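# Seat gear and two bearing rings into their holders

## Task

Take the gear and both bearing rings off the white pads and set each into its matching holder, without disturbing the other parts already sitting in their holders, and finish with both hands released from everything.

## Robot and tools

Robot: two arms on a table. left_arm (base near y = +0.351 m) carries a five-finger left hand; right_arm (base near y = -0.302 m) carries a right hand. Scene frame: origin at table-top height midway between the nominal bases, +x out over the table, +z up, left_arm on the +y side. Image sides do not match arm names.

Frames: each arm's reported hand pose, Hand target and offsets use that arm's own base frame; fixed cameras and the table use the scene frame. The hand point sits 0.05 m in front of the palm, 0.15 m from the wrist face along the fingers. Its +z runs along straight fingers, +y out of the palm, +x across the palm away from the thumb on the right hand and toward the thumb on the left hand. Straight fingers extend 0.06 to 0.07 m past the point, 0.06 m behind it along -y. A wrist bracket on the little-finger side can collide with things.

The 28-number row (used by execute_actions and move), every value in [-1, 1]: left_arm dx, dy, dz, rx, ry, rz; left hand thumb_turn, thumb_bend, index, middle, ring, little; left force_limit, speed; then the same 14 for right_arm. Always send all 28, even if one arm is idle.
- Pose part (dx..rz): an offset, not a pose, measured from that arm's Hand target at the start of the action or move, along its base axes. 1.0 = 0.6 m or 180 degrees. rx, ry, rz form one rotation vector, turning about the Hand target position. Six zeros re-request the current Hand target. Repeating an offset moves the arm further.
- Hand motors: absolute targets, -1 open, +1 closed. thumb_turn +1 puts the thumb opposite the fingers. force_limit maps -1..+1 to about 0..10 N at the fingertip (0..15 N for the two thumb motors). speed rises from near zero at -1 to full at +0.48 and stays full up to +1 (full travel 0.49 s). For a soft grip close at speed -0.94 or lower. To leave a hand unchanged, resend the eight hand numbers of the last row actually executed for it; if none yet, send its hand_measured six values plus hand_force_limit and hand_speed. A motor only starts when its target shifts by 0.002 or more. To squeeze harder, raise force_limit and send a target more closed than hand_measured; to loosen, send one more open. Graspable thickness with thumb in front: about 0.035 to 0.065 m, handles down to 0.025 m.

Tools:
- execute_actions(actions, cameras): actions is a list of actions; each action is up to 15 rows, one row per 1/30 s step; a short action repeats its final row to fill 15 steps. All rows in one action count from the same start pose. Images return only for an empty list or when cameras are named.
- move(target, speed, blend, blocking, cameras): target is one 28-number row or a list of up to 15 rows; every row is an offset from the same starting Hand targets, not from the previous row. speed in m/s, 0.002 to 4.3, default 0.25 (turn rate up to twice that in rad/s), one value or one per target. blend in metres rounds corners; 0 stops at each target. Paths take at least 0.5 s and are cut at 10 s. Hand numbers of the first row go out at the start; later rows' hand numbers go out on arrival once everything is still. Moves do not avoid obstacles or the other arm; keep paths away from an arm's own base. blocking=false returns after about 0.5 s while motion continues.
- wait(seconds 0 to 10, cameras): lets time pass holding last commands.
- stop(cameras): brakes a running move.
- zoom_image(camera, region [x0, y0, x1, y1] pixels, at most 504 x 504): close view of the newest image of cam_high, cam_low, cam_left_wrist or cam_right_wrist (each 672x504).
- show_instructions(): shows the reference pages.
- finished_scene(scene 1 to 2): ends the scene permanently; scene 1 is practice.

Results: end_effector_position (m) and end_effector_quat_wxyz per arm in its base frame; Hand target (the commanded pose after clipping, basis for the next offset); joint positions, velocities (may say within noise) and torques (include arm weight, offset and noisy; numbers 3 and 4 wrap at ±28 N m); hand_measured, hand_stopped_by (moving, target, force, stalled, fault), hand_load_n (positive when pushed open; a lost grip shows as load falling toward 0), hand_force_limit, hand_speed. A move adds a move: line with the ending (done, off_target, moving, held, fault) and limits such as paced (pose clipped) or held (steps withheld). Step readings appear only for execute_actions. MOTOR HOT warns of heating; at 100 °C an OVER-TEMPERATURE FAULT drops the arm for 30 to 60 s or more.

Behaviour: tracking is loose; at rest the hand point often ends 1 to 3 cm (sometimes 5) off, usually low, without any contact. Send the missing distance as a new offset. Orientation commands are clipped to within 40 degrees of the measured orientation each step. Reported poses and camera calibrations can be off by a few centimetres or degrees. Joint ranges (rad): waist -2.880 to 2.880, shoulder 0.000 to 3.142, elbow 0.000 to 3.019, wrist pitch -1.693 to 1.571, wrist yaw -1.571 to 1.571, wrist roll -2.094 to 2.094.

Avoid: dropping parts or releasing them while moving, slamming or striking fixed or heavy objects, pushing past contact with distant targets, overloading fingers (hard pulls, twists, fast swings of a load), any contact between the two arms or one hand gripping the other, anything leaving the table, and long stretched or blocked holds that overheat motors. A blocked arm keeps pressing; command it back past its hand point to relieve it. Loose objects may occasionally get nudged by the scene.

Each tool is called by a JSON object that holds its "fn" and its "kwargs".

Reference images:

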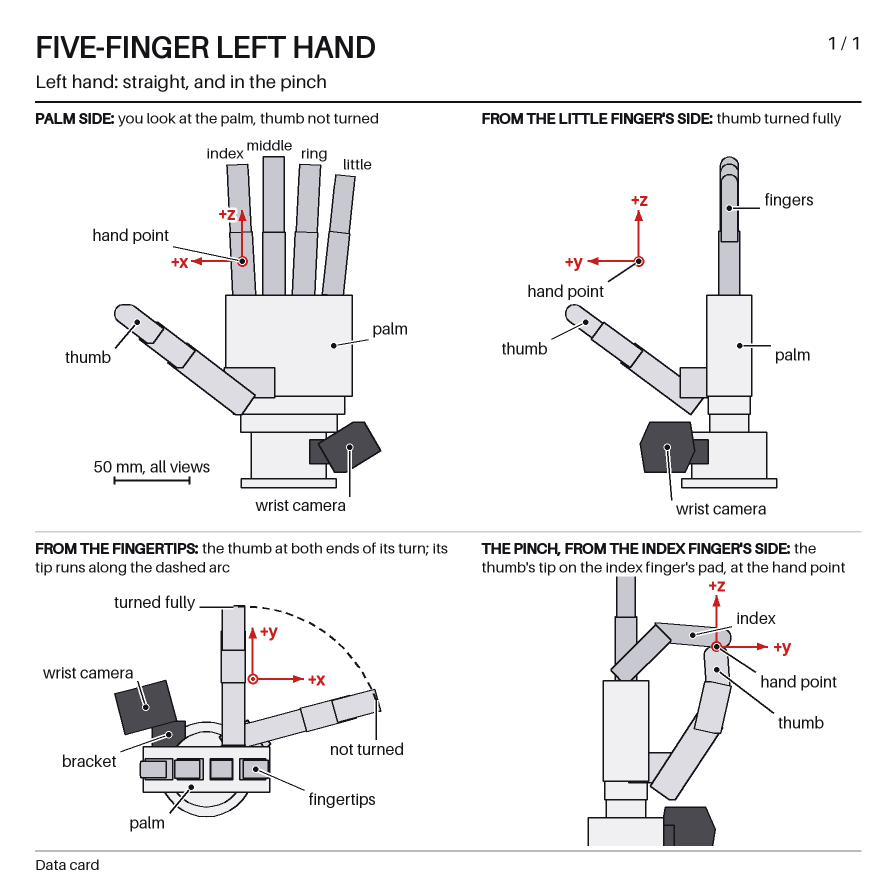

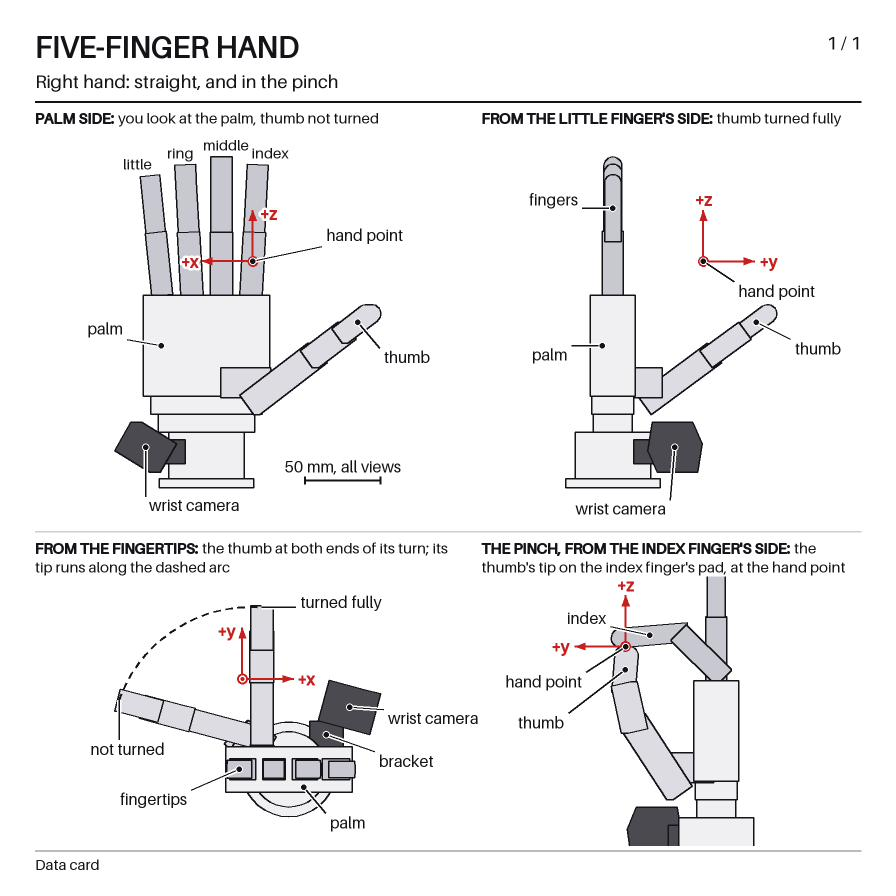

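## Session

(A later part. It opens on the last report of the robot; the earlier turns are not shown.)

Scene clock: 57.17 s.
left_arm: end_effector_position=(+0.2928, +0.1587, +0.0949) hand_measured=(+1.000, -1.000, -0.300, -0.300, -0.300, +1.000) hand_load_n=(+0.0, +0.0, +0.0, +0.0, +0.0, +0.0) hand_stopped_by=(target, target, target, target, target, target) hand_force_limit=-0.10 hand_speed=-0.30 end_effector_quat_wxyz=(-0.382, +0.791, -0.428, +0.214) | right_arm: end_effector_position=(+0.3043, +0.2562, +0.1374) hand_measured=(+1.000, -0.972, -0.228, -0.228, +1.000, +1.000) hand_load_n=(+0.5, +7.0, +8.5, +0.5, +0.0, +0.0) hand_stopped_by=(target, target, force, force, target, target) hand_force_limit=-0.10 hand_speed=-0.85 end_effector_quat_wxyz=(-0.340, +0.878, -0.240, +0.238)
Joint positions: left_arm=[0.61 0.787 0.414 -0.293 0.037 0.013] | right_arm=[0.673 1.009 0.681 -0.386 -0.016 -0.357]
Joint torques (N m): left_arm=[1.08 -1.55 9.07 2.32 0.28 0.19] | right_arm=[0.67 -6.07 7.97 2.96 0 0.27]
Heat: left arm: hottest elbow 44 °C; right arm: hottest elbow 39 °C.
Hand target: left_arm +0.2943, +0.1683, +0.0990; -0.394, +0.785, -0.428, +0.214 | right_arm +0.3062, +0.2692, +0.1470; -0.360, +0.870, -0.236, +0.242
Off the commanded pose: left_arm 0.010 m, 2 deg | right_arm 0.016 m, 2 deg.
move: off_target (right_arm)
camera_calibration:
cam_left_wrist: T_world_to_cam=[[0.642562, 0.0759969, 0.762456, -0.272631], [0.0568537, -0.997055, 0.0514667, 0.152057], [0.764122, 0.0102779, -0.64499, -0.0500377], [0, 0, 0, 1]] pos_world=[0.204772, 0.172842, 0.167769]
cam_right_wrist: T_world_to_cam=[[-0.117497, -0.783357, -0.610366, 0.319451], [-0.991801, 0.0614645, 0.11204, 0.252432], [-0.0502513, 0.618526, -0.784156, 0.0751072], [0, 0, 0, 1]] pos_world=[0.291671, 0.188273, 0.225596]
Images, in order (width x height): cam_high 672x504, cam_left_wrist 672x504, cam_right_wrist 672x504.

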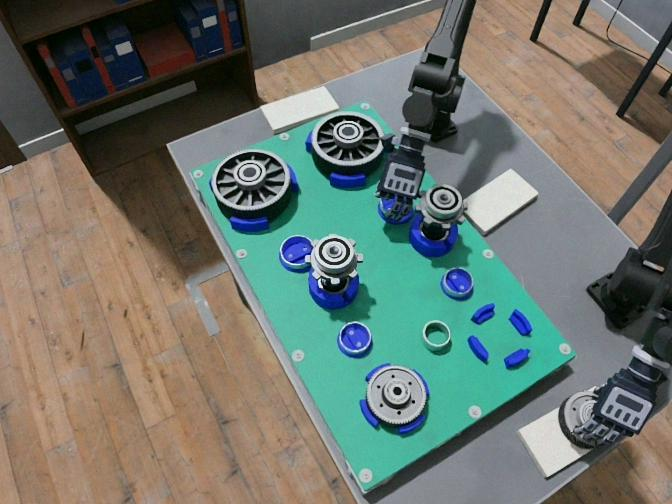

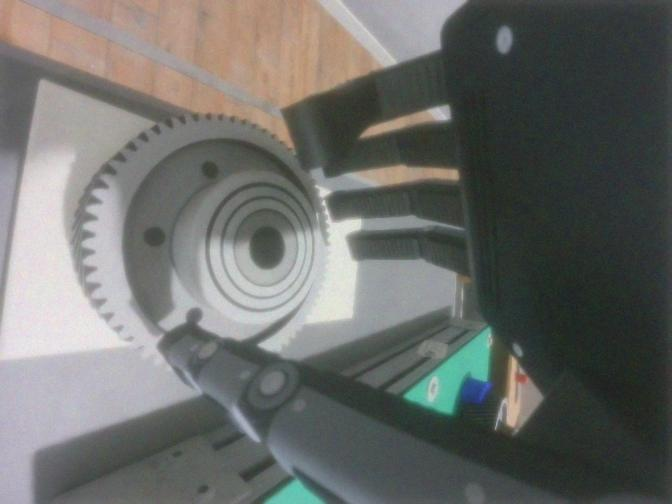

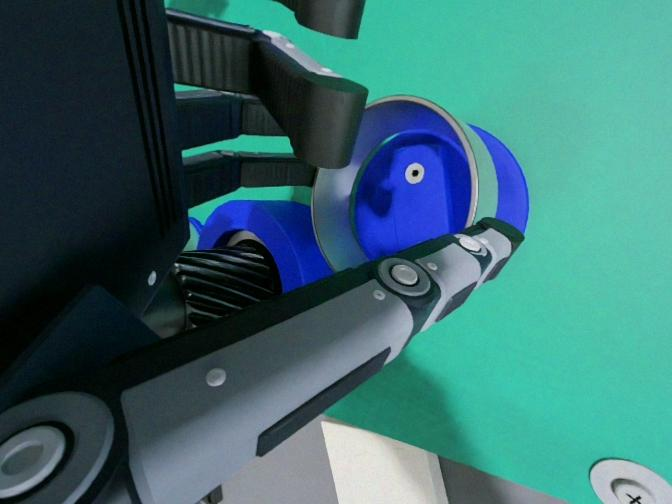

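{"fn": "move", "kwargs": {"target": [0.0,0.0,-0.0267,0,0,0,1,-1,-0.2,-0.22,-0.2,1,-0.1,-0.3,-0.005,-0.0067,-0.017,0,0,0,1,-0.97,0.15,0.15,1,1,-0.1,-0.85], "speed": 0.06, "cameras": ["cam_left_wrist","cam_right_wrist","cam_high"]}}

{"fn": "zoom_image", "kwargs": {"camera": "cam_high", "region": [370, 180, 430, 240]}}

{"fn": "zoom_image", "kwargs": {"camera": "cam_right_wrist", "region": [290, 60, 542, 300]}}

Scene clock: 60.87 s.
left_arm: end_effector_position=(+0.2919, +0.1588, +0.0805) hand_measured=(+1.000, -1.000, -0.200, -0.220, -0.200, +1.000) hand_load_n=(+0.0, +0.0, -0.5, -3.5, +0.0, +0.0) hand_stopped_by=(target, target, target, target, target, target) hand_force_limit=-0.10 hand_speed=-0.30 end_effector_quat_wxyz=(-0.381, +0.791, -0.427, +0.214) | right_arm: end_effector_position=(+0.3048, +0.2553, +0.1310) hand_measured=(+1.000, -0.972, -0.228, -0.228, +1.000, +1.000) hand_load_n=(+0.0, +7.0, +8.5, +0.0, +0.0, +0.0) hand_stopped_by=(target, target, force, force, target, target) hand_force_limit=-0.10 hand_speed=-0.85 end_effector_quat_wxyz=(-0.343, +0.875, -0.241, +0.243)
Joint positions: left_arm=[0.611 0.811 0.383 -0.239 0.037 0.013] | right_arm=[0.673 1.009 0.658 -0.351 -0.01 -0.354]
Joint torques (N m): left_arm=[1.08 -1.38 8.66 2.69 0.26 0.18] | right_arm=[0.32 -6.36 7.32 2.55 -0.37 0.21]
Heat: left arm: hottest elbow 44 °C; right arm: hottest elbow 39 °C.
Hand target: left_arm +0.2943, +0.1683, +0.0830; -0.394, +0.785, -0.428, +0.214 | right_arm +0.3032, +0.2652, +0.1368; -0.360, +0.870, -0.236, +0.242
Off the commanded pose: left_arm 0.010 m, 2 deg | right_arm 0.011 m, 2 deg.
move: off_target (right_arm)
camera_calibration:
cam_left_wrist: T_world_to_cam=[[0.643421, 0.0776379, 0.761565, -0.261601], [0.0584229, -0.996922, 0.0522719, 0.152367], [0.76328, 0.0108601, -0.645977, -0.0585052], [0, 0, 0, 1]] pos_world=[0.204073, 0.172844, 0.153469]
cam_right_wrist: T_world_to_cam=[[-0.116155, -0.778669, -0.61659, 0.31417], [-0.992514, 0.0674081, 0.101845, 0.253757], [-0.0377406, 0.623804, -0.780669, 0.0650062], [0, 0, 0, 1]] pos_world=[0.290803, 0.186978, 0.218618]
Images, in order (width x height): cam_high 672x504, cam_left_wrist 672x504, cam_right_wrist 672x504.

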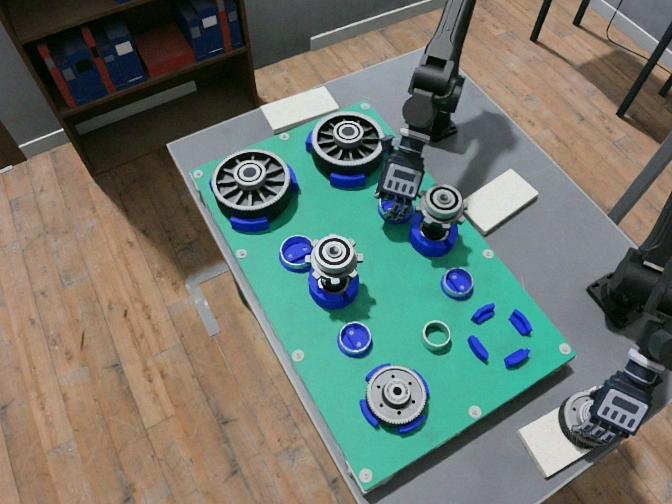

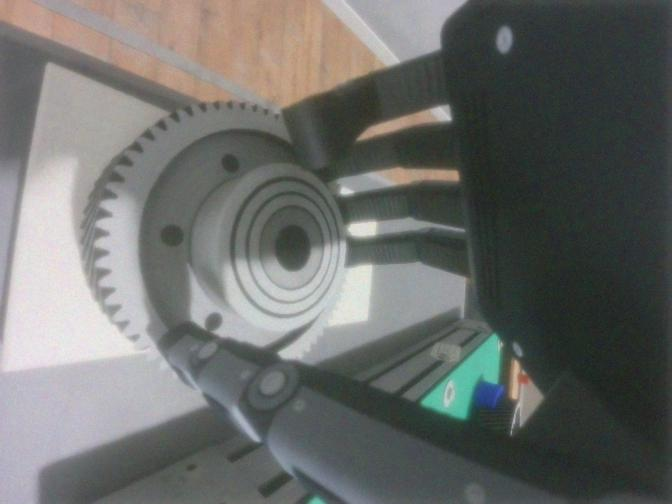

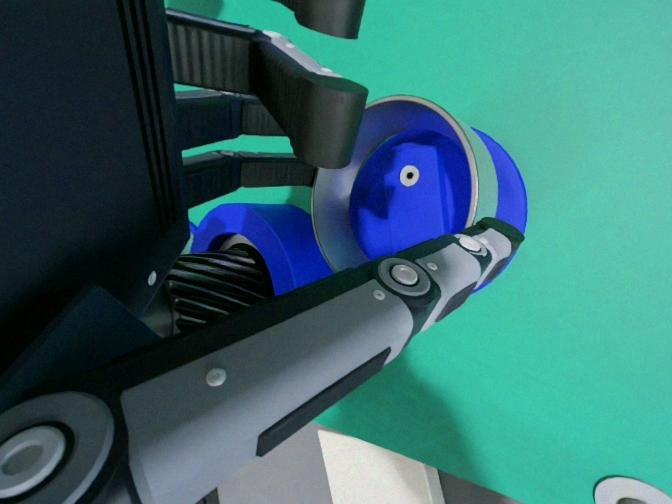

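Scaled by 8.400 from the camera's 672x504 image, which has a finer 960x720 frame.

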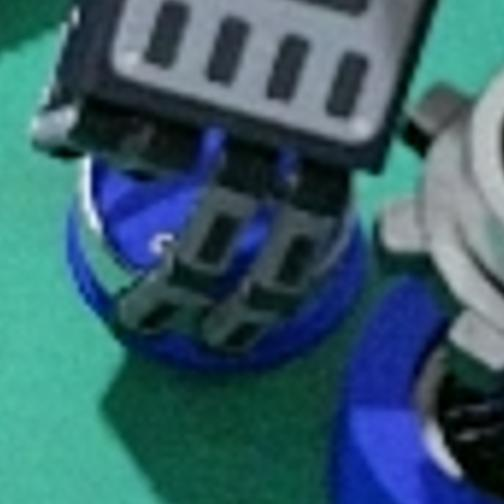

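Scaled by 2.000 from the camera's 672x504 image, which has a finer 960x720 frame.

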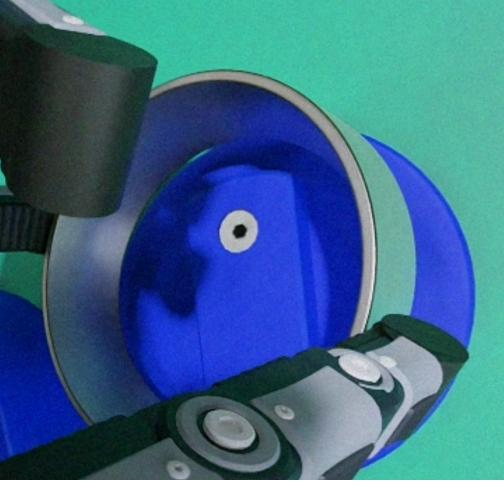

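{"fn": "execute_actions", "kwargs": {"actions": [], "cameras": ["cam_high","cam_left_wrist","cam_right_wrist"]}}

Scene clock: 68.70 s.
left_arm: end_effector_position=(+0.2919, +0.1588, +0.0805) hand_measured=(+1.000, -1.000, -0.200, -0.220, -0.200, +1.000) hand_load_n=(+0.0, +0.0, -0.5, -3.5, +0.0, +0.0) hand_stopped_by=(target, target, target, target, target, target) hand_force_limit=-0.10 hand_speed=-0.30 end_effector_quat_wxyz=(-0.381, +0.791, -0.427, +0.214) | right_arm: end_effector_position=(+0.3048, +0.2553, +0.1310) hand_measured=(+1.000, -0.972, -0.228, -0.228, +1.000, +1.000) hand_load_n=(+0.0, +7.0, +8.5, +0.0, +0.0, +0.0) hand_stopped_by=(target, target, force, force, target, target) hand_force_limit=-0.10 hand_speed=-0.85 end_effector_quat_wxyz=(-0.343, +0.875, -0.241, +0.243)
Joint positions: left_arm=[0.611 0.811 0.383 -0.239 0.037 0.013] | right_arm=[0.673 1.009 0.658 -0.351 -0.01 -0.354]
Joint velocities: within noise
Joint torques (N m): left_arm=[1.26 -1.32 8.65 2.71 0.27 0.19] | right_arm=[0.5 -6.42 7.31 2.55 -0.37 0.22]
Heat: left arm: hottest elbow 43 °C; right arm: hottest elbow 38 °C.
Hand target: left_arm +0.2943, +0.1683, +0.0830; -0.394, +0.785, -0.428, +0.214 | right_arm +0.3032, +0.2652, +0.1368; -0.360, +0.870, -0.236, +0.242
Off the commanded pose: left_arm 0.010 m, 2 deg | right_arm 0.011 m, 2 deg.
camera_calibration:
cam_left_wrist: T_world_to_cam=[[0.643421, 0.0776379, 0.761565, -0.261601], [0.0584229, -0.996922, 0.0522719, 0.152367], [0.76328, 0.0108601, -0.645977, -0.0585052], [0, 0, 0, 1]] pos_world=[0.204073, 0.172844, 0.153469]
cam_right_wrist: T_world_to_cam=[[-0.116155, -0.778669, -0.61659, 0.31417], [-0.992514, 0.0674081, 0.101845, 0.253757], [-0.0377406, 0.623804, -0.780669, 0.0650062], [0, 0, 0, 1]] pos_world=[0.290803, 0.186978, 0.218618]
Images, in order (width x height): cam_high 672x504, cam_left_wrist 672x504, cam_right_wrist 672x504.

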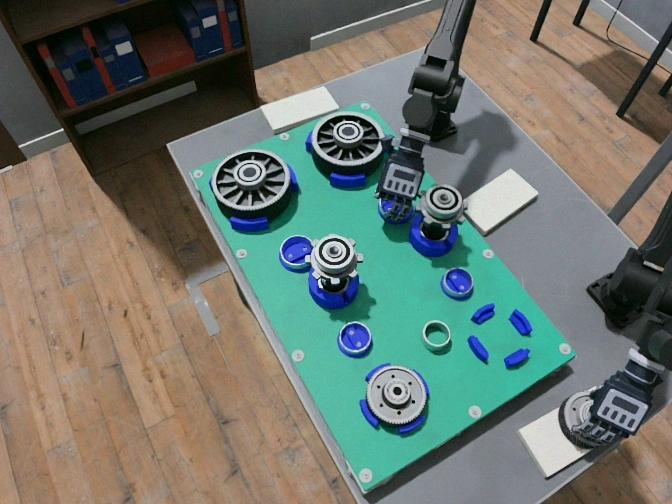

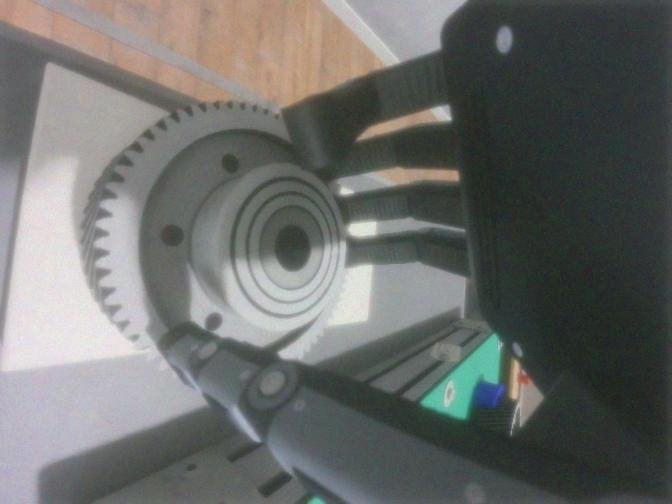

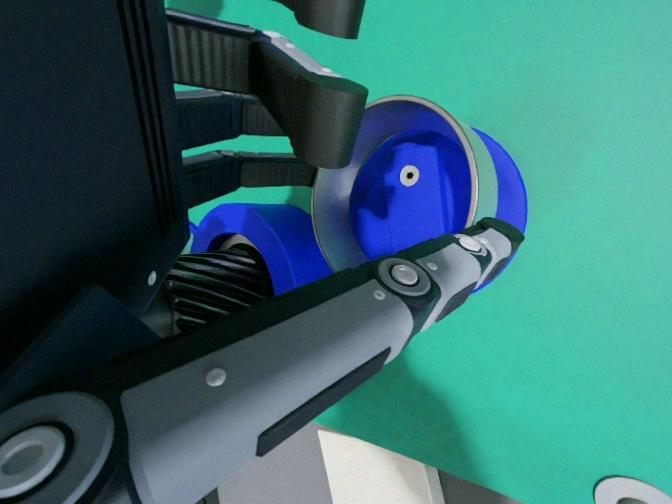

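{"fn": "zoom_image", "kwargs": {"camera": "cam_right_wrist", "region": [290, 70, 560, 310]}}

{"fn": "zoom_image", "kwargs": {"camera": "cam_high", "region": [370, 180, 430, 240]}}

Scaled by 1.867 from the camera's 672x504 image, which has a finer 960x720 frame.

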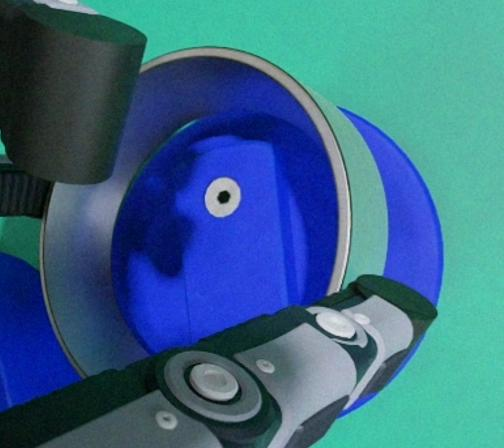

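Scaled by 8.400 from the camera's 672x504 image, which has a finer 960x720 frame.

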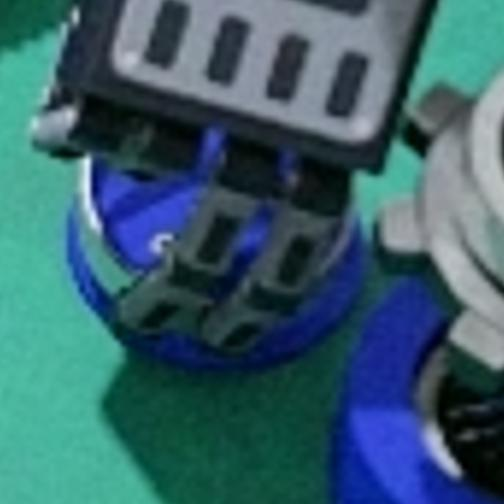

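{"fn": "move", "kwargs": {"target": [[0.002,0.003,-0.005,0,0,0,1,-1,-0.18,-0.18,-0.18,1,-0.1,-0.3,-0.0053,0.0007,-0.0155,0,0,0,1,-0.97,0.15,0.15,1,1,-0.1,-0.85],[0.002,0.003,-0.005,0,0,0,1,-1,0.35,0.35,0.35,1,0.8,-0.6,-0.0053,0.0007,-0.0155,0,0,0,1,-0.97,0.15,0.15,1,1,-0.1,-0.85]], "speed": 0.03, "cameras": ["cam_high","cam_left_wrist","cam_right_wrist"]}}

Scene clock: 73.30 s.
left_arm: end_effector_position=(+0.2976, +0.1628, +0.0803) hand_measured=(+1.000, -1.000, +0.104, -0.006, +0.072, +1.000) hand_load_n=(+4.0, +4.0, +12.5, +6.0, +7.5, +0.0) hand_stopped_by=(target, target, force, force, force, target) hand_force_limit=0.80 hand_speed=-0.60 end_effector_quat_wxyz=(-0.388, +0.787, -0.427, +0.219) | right_arm: end_effector_position=(+0.3004, +0.2526, +0.1202) hand_measured=(+1.000, -0.970, -0.226, -0.228, +1.000, +1.000) hand_load_n=(+0.0, +0.0, +0.0, -0.5, +0.0, +0.0) hand_stopped_by=(target, target, force, force, target, target) hand_force_limit=-0.10 hand_speed=-0.85 end_effector_quat_wxyz=(-0.341, +0.876, -0.241, +0.241)
Joint positions: left_arm=[0.614 0.833 0.382 -0.197 0.043 0.016] | right_arm=[0.675 1.009 0.63 -0.33 -0.01 -0.354]
Joint torques (N m): left_arm=[1.14 -1.73 8.49 1.74 0.25 0.18] | right_arm=[0.79 -6.07 7.53 2.84 -0.15 0.26]
Heat: left arm: hottest elbow 43 °C; right arm: hottest elbow 38 °C.
Hand target: left_arm +0.2955, +0.1701, +0.0800; -0.394, +0.785, -0.428, +0.214 | right_arm +0.3000, +0.2656, +0.1275; -0.360, +0.870, -0.236, +0.242
Off the commanded pose: left_arm 0.008 m, 1 deg | right_arm 0.015 m, 2 deg.
move: off_target (right_arm)
camera_calibration:
cam_left_wrist: T_world_to_cam=[[0.631441, 0.0679555, 0.772441, -0.261149], [0.0539972, -0.997588, 0.0436221, 0.158212], [0.773542, 0.0141648, -0.633587, -0.067617], [0, 0, 0, 1]] pos_world=[0.208661, 0.176534, 0.151979]
cam_right_wrist: T_world_to_cam=[[-0.117935, -0.781172, -0.613076, 0.305615], [-0.992113, 0.0662929, 0.106379, 0.250355], [-0.0424576, 0.620787, -0.782829, 0.0605154], [0, 0, 0, 1]] pos_world=[0.286993, 0.184574, 0.208106]
Images, in order (width x height): cam_high 672x504, cam_left_wrist 672x504, cam_right_wrist 672x504.

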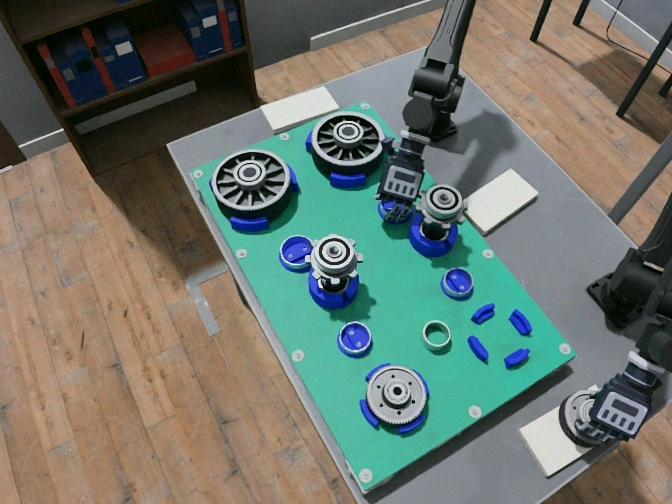

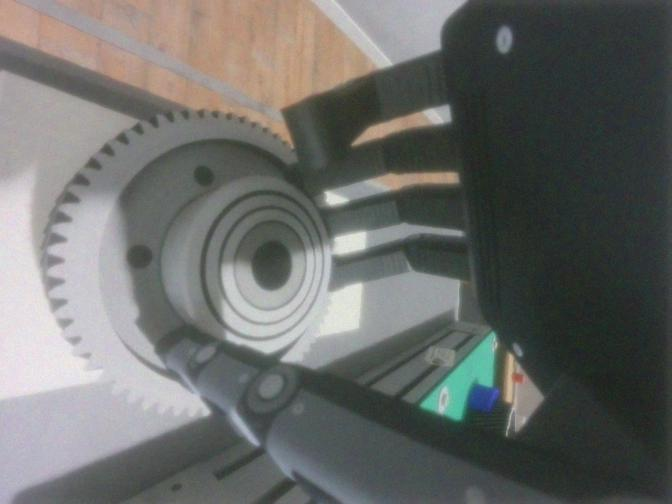

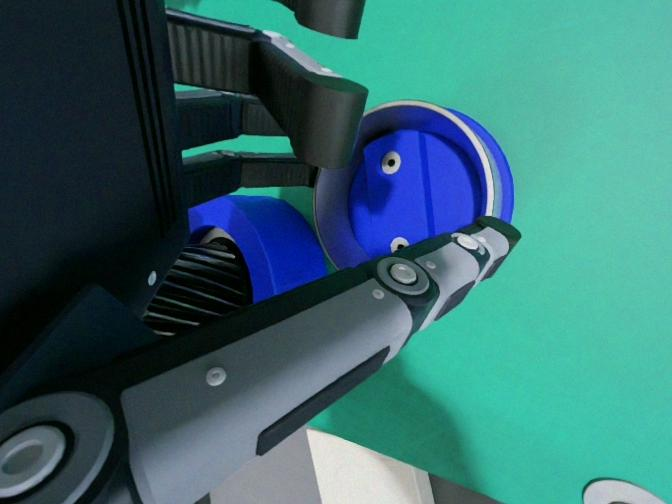

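{"fn": "zoom_image", "kwargs": {"camera": "cam_right_wrist", "region": [290, 70, 560, 310]}}

{"fn": "zoom_image", "kwargs": {"camera": "cam_high", "region": [370, 180, 430, 240]}}

{"fn": "zoom_image", "kwargs": {"camera": "cam_left_wrist", "region": [40, 90, 380, 430]}}

Scaled by 1.867 from the camera's 672x504 image, which has a finer 960x720 frame.

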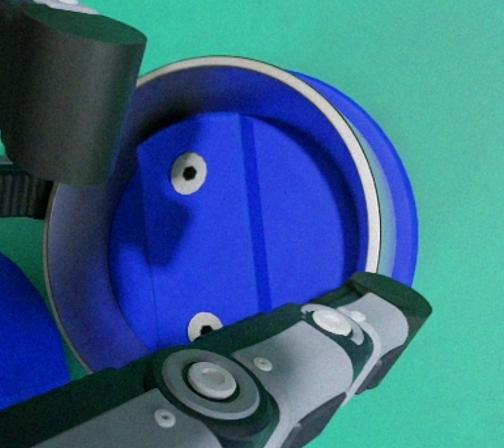

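Scaled by 8.400 from the camera's 672x504 image, which has a finer 960x720 frame.

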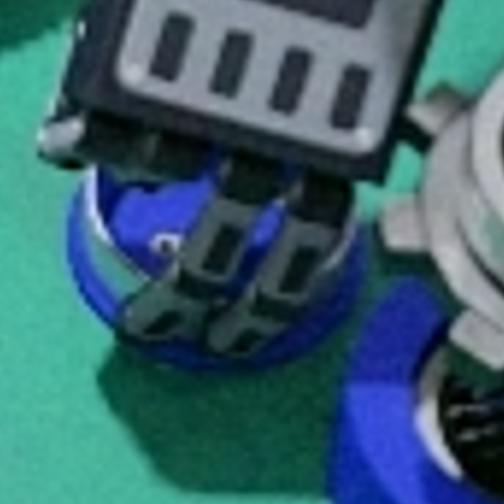

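Scaled by 1.482 from the camera's 672x504 image, which has a finer 960x720 frame.

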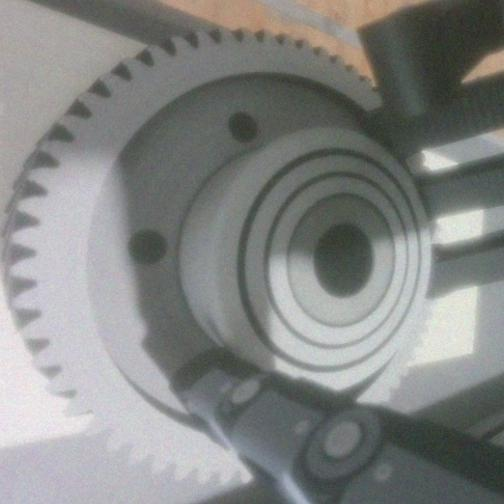

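{"fn": "zoom_image", "kwargs": {"camera": "cam_high", "region": [376, 196, 418, 228]}}

{"fn": "zoom_image", "kwargs": {"camera": "cam_high", "region": [276, 230, 318, 272]}}

Scaled by 12.000 from the camera's 672x504 image, which has a finer 960x720 frame.

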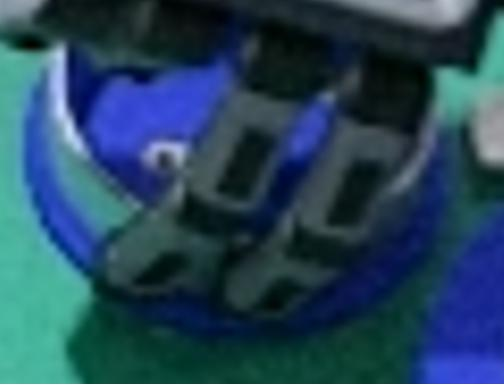

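Scaled by 12.000 from the camera's 672x504 image, which has a finer 960x720 frame.

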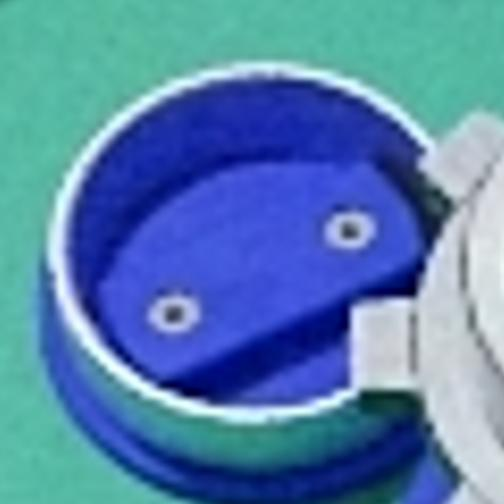

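{"fn": "move", "kwargs": {"target": [[0,0,0,0,0,0,1,-1,0.5,0.5,0.5,1,1.0,-0.2,0.005,0.0067,0.015,0,0,0,1,-0.97,0.15,0.15,1,1,-0.1,-0.85],[0,0,0,0,0,0,1,-1,0.5,0.6,0.5,1,1.0,0.1,0.005,0.0067,0.0,0,0,0,1,-0.97,0.15,0.15,1,1,-0.1,-0.85]], "speed": 0.03, "cameras": ["cam_high","cam_left_wrist","cam_right_wrist"]}}

{"fn": "zoom_image", "kwargs": {"camera": "cam_right_wrist", "region": [290, 70, 560, 310]}}

{"fn": "zoom_image", "kwargs": {"camera": "cam_high", "region": [376, 196, 418, 228]}}

Scene clock: 80.77 s.
left_arm: end_effector_position=(+0.2979, +0.1630, +0.0806) hand_measured=(+1.000, -1.000, +0.104, +0.008, +0.092, +1.000) hand_load_n=(+7.0, +5.5, +8.0, +12.0, +13.0, +0.0) hand_stopped_by=(target, target, force, force, force, target) hand_force_limit=1.00 hand_speed=0.10 end_effector_quat_wxyz=(-0.389, +0.787, -0.427, +0.219) | right_arm: end_effector_position=(+0.3005, +0.2534, +0.1178) hand_measured=(+1.000, -0.970, -0.226, -0.228, +1.000, +1.000) hand_load_n=(+0.0, +0.0, +0.0, +0.0, +0.5, +0.0) hand_stopped_by=(target, target, force, force, target, target) hand_force_limit=-0.10 hand_speed=-0.85 end_effector_quat_wxyz=(-0.339, +0.877, -0.240, +0.240)
Joint positions: left_arm=[0.614 0.833 0.382 -0.196 0.043 0.016] | right_arm=[0.678 1.017 0.63 -0.327 -0.007 -0.356]
Joint torques (N m): left_arm=[1.08 -1.96 8.51 1.74 0.26 0.18] | right_arm=[1.14 -5.36 8.17 2.91 -0.11 0.28]
Heat: left arm: hottest elbow 43 °C; right arm: hottest elbow 37 °C.
Hand target: left_arm +0.2955, +0.1701, +0.0800; -0.394, +0.785, -0.428, +0.214 | right_arm +0.3030, +0.2696, +0.1275; -0.360, +0.870, -0.236, +0.242
Off the commanded pose: left_arm 0.007 m, 1 deg | right_arm 0.019 m, 3 deg.
move: off_target (right_arm)
camera_calibration:
cam_left_wrist: T_world_to_cam=[[0.630496, 0.0673336, 0.773266, -0.261255], [0.0540201, -0.997621, 0.0428235, 0.158414], [0.77431, 0.0147718, -0.632634, -0.0680581], [0, 0, 0, 1]] pos_world=[0.208861, 0.176634, 0.15218]
cam_right_wrist: T_world_to_cam=[[-0.117585, -0.784636, -0.608704, 0.305], [-0.992049, 0.0651264, 0.107688, 0.250809], [-0.0448528, 0.616527, -0.786055, 0.0603585], [0, 0, 0, 1]] pos_world=[0.287386, 0.185767, 0.206091]
Images, in order (width x height): cam_high 672x504, cam_left_wrist 672x504, cam_right_wrist 672x504.

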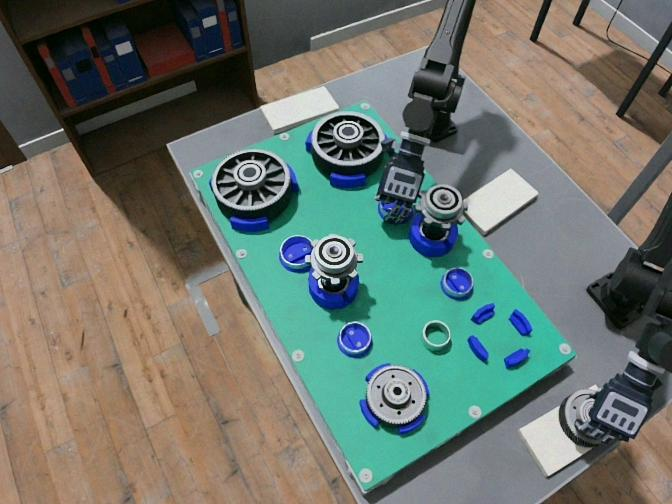

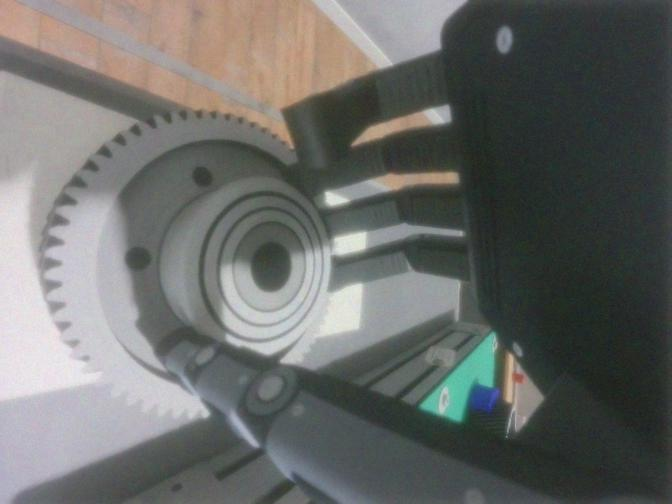

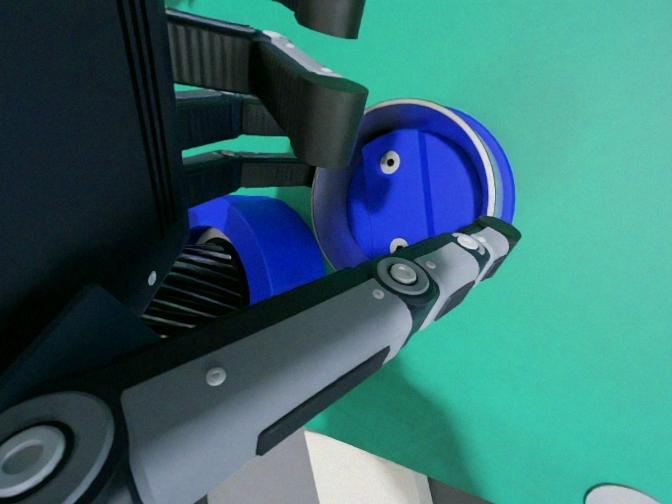

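Scaled by 1.867 from the camera's 672x504 image, which has a finer 960x720 frame.

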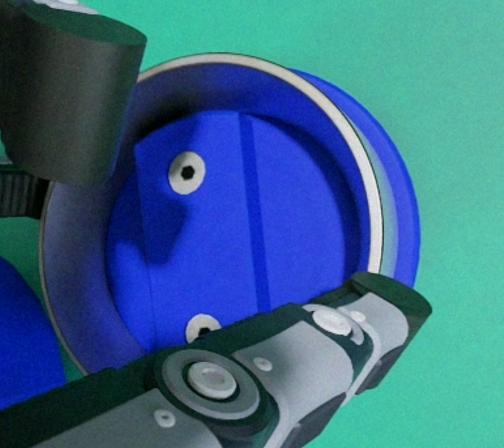

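Scaled by 12.000 from the camera's 672x504 image, which has a finer 960x720 frame.

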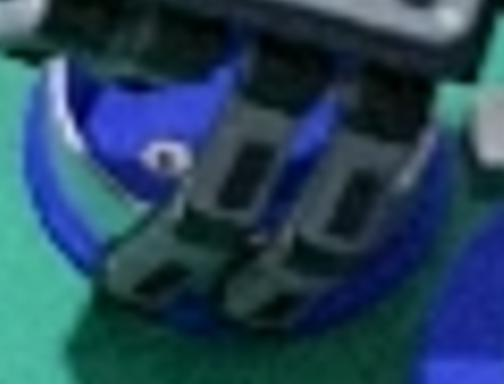

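{"fn": "move", "kwargs": {"target": [[0,0,0,0,0,0,1,-1,0.5,0.6,0.5,1,1.0,0.1,0.0,0.0,0.01,0,0,0,1,-0.97,0.3,0.3,1,1,0.0,-0.85],[0,0,0,0,0,0,1,-1,0.5,0.6,0.5,1,1.0,0.1,0.005,0.006,0.03,0,0,0,1,-0.97,0.3,0.3,1,1,0.0,-0.85]], "speed": 0.04, "cameras": ["cam_high","cam_right_wrist"]}}

{"fn": "zoom_image", "kwargs": {"camera": "cam_right_wrist", "region": [290, 70, 560, 310]}}

{"fn": "zoom_image", "kwargs": {"camera": "cam_high", "region": [376, 196, 418, 228]}}

Scene clock: 84.73 s.
left_arm: end_effector_position=(+0.2979, +0.1630, +0.0806) hand_measured=(+1.000, -1.000, +0.104, +0.008, +0.092, +1.000) hand_load_n=(+6.5, +5.5, +8.0, +11.5, +12.5, +0.0) hand_stopped_by=(target, target, force, force, force, target) hand_force_limit=1.00 hand_speed=0.10 end_effector_quat_wxyz=(-0.389, +0.787, -0.427, +0.219) | right_arm: end_effector_position=(+0.3030, +0.2538, +0.1204) hand_measured=(+1.000, -0.970, -0.160, -0.146, +1.000, +1.000) hand_load_n=(+0.0, +0.0, +1.5, +3.5, +0.0, +0.0) hand_stopped_by=(target, target, force, force, target, target) hand_force_limit=0.00 hand_speed=-0.85 end_effector_quat_wxyz=(-0.339, +0.877, -0.239, +0.244)
Joint positions: left_arm=[0.614 0.833 0.382 -0.196 0.043 0.016] | right_arm=[0.678 1.018 0.636 -0.327 -0.002 -0.36]
Joint torques (N m): left_arm=[1.03 -2.02 8.49 1.7 0.26 0.19] | right_arm=[1.2 -6.12 11.08 0.8 -0.23 0.3]
Heat: left arm: hottest elbow 43 °C; right arm: hottest elbow 37 °C.
Hand target: left_arm +0.2955, +0.1701, +0.0800; -0.394, +0.785, -0.428, +0.214 | right_arm +0.3060, +0.2732, +0.1455; -0.360, +0.870, -0.236, +0.242
Off the commanded pose: left_arm 0.007 m, 1 deg | right_arm 0.032 m, 3 deg.
move: off_target (right_arm)
camera_calibration:
cam_right_wrist: T_world_to_cam=[[-0.113282, -0.785901, -0.607887, 0.306163], [-0.992816, 0.0658217, 0.0999185, 0.253995], [-0.0385139, 0.614839, -0.787712, 0.0608806], [0, 0, 0, 1]] pos_world=[0.289198, 0.186464, 0.20869]
Images, in order (width x height): cam_high 672x504, cam_right_wrist 672x504.

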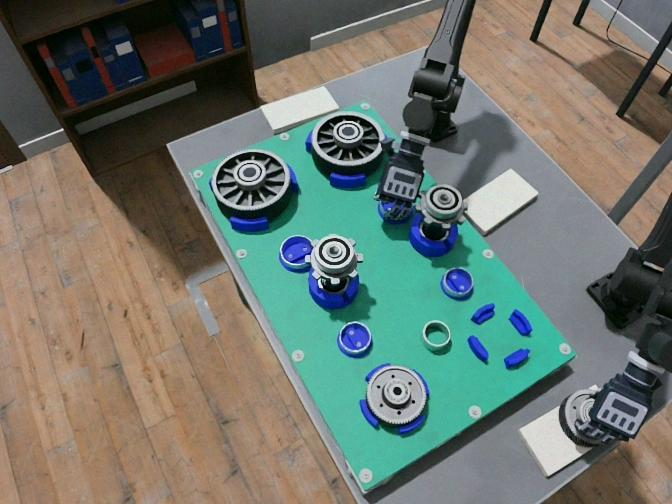

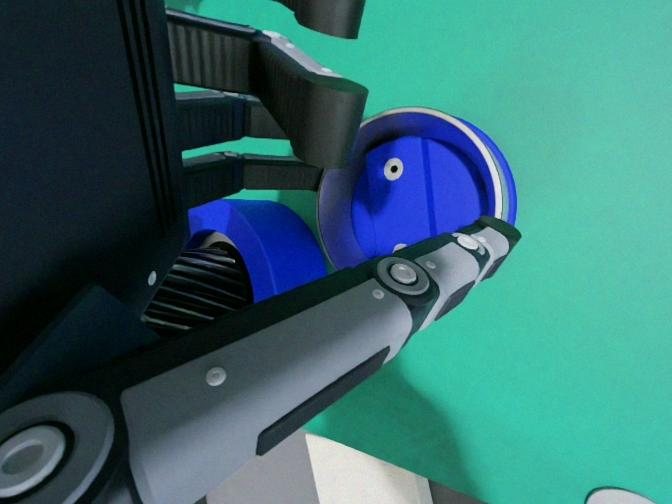

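Scaled by 1.867 from the camera's 672x504 image, which has a finer 960x720 frame.

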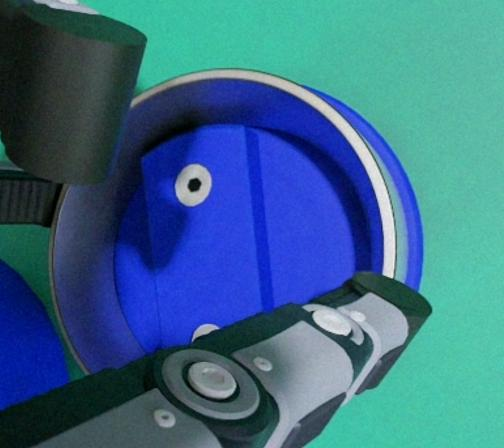

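Scaled by 12.000 from the camera's 672x504 image, which has a finer 960x720 frame.

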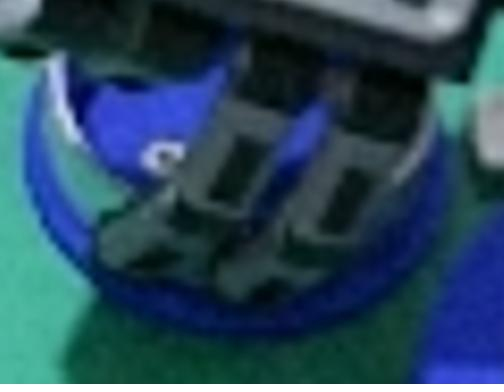

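{"fn": "move", "kwargs": {"target": [0,0,0,0,0,0,1,-1,0.5,0.6,0.5,1,1.0,0.1,0.0,-0.003,0.03,0,0,0,1,-0.97,0.32,0.32,1,1,0.1,-0.85], "speed": 0.05, "cameras": ["cam_high","cam_right_wrist"]}}

{"fn": "zoom_image", "kwargs": {"camera": "cam_right_wrist", "region": [290, 70, 560, 310]}}

{"fn": "zoom_image", "kwargs": {"camera": "cam_high", "region": [376, 196, 418, 228]}}

Scene clock: 88.77 s.
left_arm: end_effector_position=(+0.2979, +0.1630, +0.0806) hand_measured=(+1.000, -1.000, +0.104, +0.008, +0.092, +1.000) hand_load_n=(+6.5, +5.5, +8.0, +11.5, +13.0, +0.0) hand_stopped_by=(target, target, force, force, force, target) hand_force_limit=1.00 hand_speed=0.10 end_effector_quat_wxyz=(-0.389, +0.787, -0.427, +0.219) | right_arm: end_effector_position=(+0.3024, +0.2549, +0.1356) hand_measured=(+1.000, -0.970, +0.320, -0.136, +1.000, +1.000) hand_load_n=(+0.0, +0.0, +0.0, +0.0, +0.0, +0.0) hand_stopped_by=(target, target, target, force, target, target) hand_force_limit=0.10 hand_speed=-0.85 end_effector_quat_wxyz=(-0.336, +0.878, -0.243, +0.239)
Joint positions: left_arm=[0.614 0.833 0.382 -0.196 0.043 0.016] | right_arm=[0.68 1.006 0.676 -0.39 -0.002 -0.351]
Joint torques (N m): left_arm=[1.2 -2.02 8.49 1.74 0.27 0.19] | right_arm=[0.73 -7 10.93 1.01 -0.41 0.23]
Heat: left arm: hottest elbow 43 °C; right arm: hottest elbow 37 °C.
Hand target: left_arm +0.2955, +0.1701, +0.0800; -0.394, +0.785, -0.428, +0.214 | right_arm +0.3060, +0.2714, +0.1635; -0.360, +0.870, -0.236, +0.242
Off the commanded pose: left_arm 0.007 m, 1 deg | right_arm 0.033 m, 3 deg.
move: off_target (right_arm)
camera_calibration:
cam_right_wrist: T_world_to_cam=[[-0.124488, -0.786195, -0.60531, 0.319321], [-0.991167, 0.0704245, 0.112374, 0.248417], [-0.0457192, 0.613953, -0.788018, 0.0747527], [0, 0, 0, 1]] pos_world=[0.289392, 0.187659, 0.224279]
Images, in order (width x height): cam_high 672x504, cam_right_wrist 672x504.

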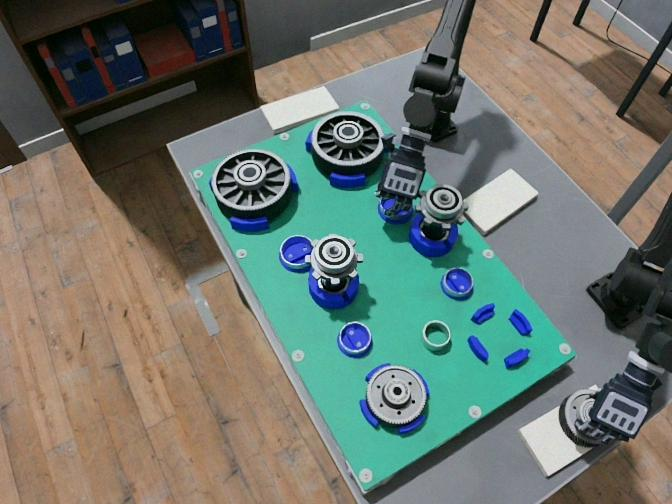

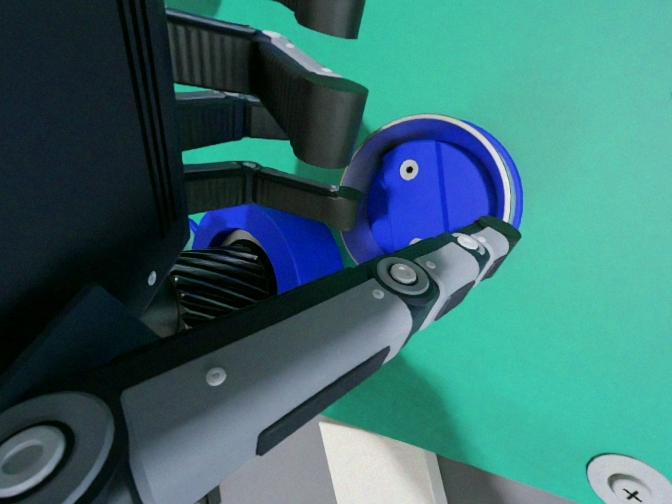

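Scaled by 1.867 from the camera's 672x504 image, which has a finer 960x720 frame.

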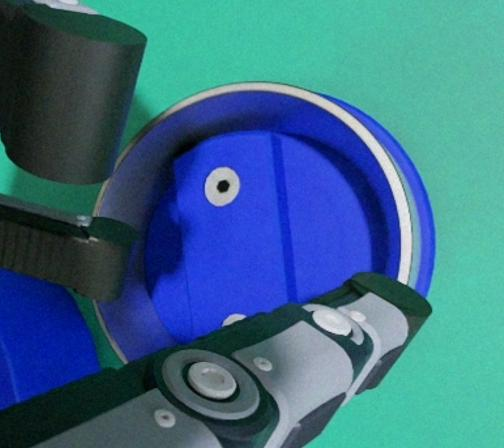

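Scaled by 12.000 from the camera's 672x504 image, which has a finer 960x720 frame.

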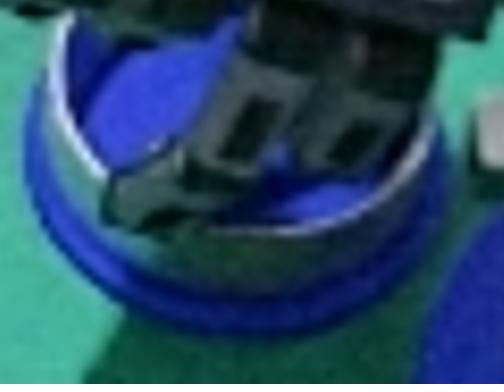

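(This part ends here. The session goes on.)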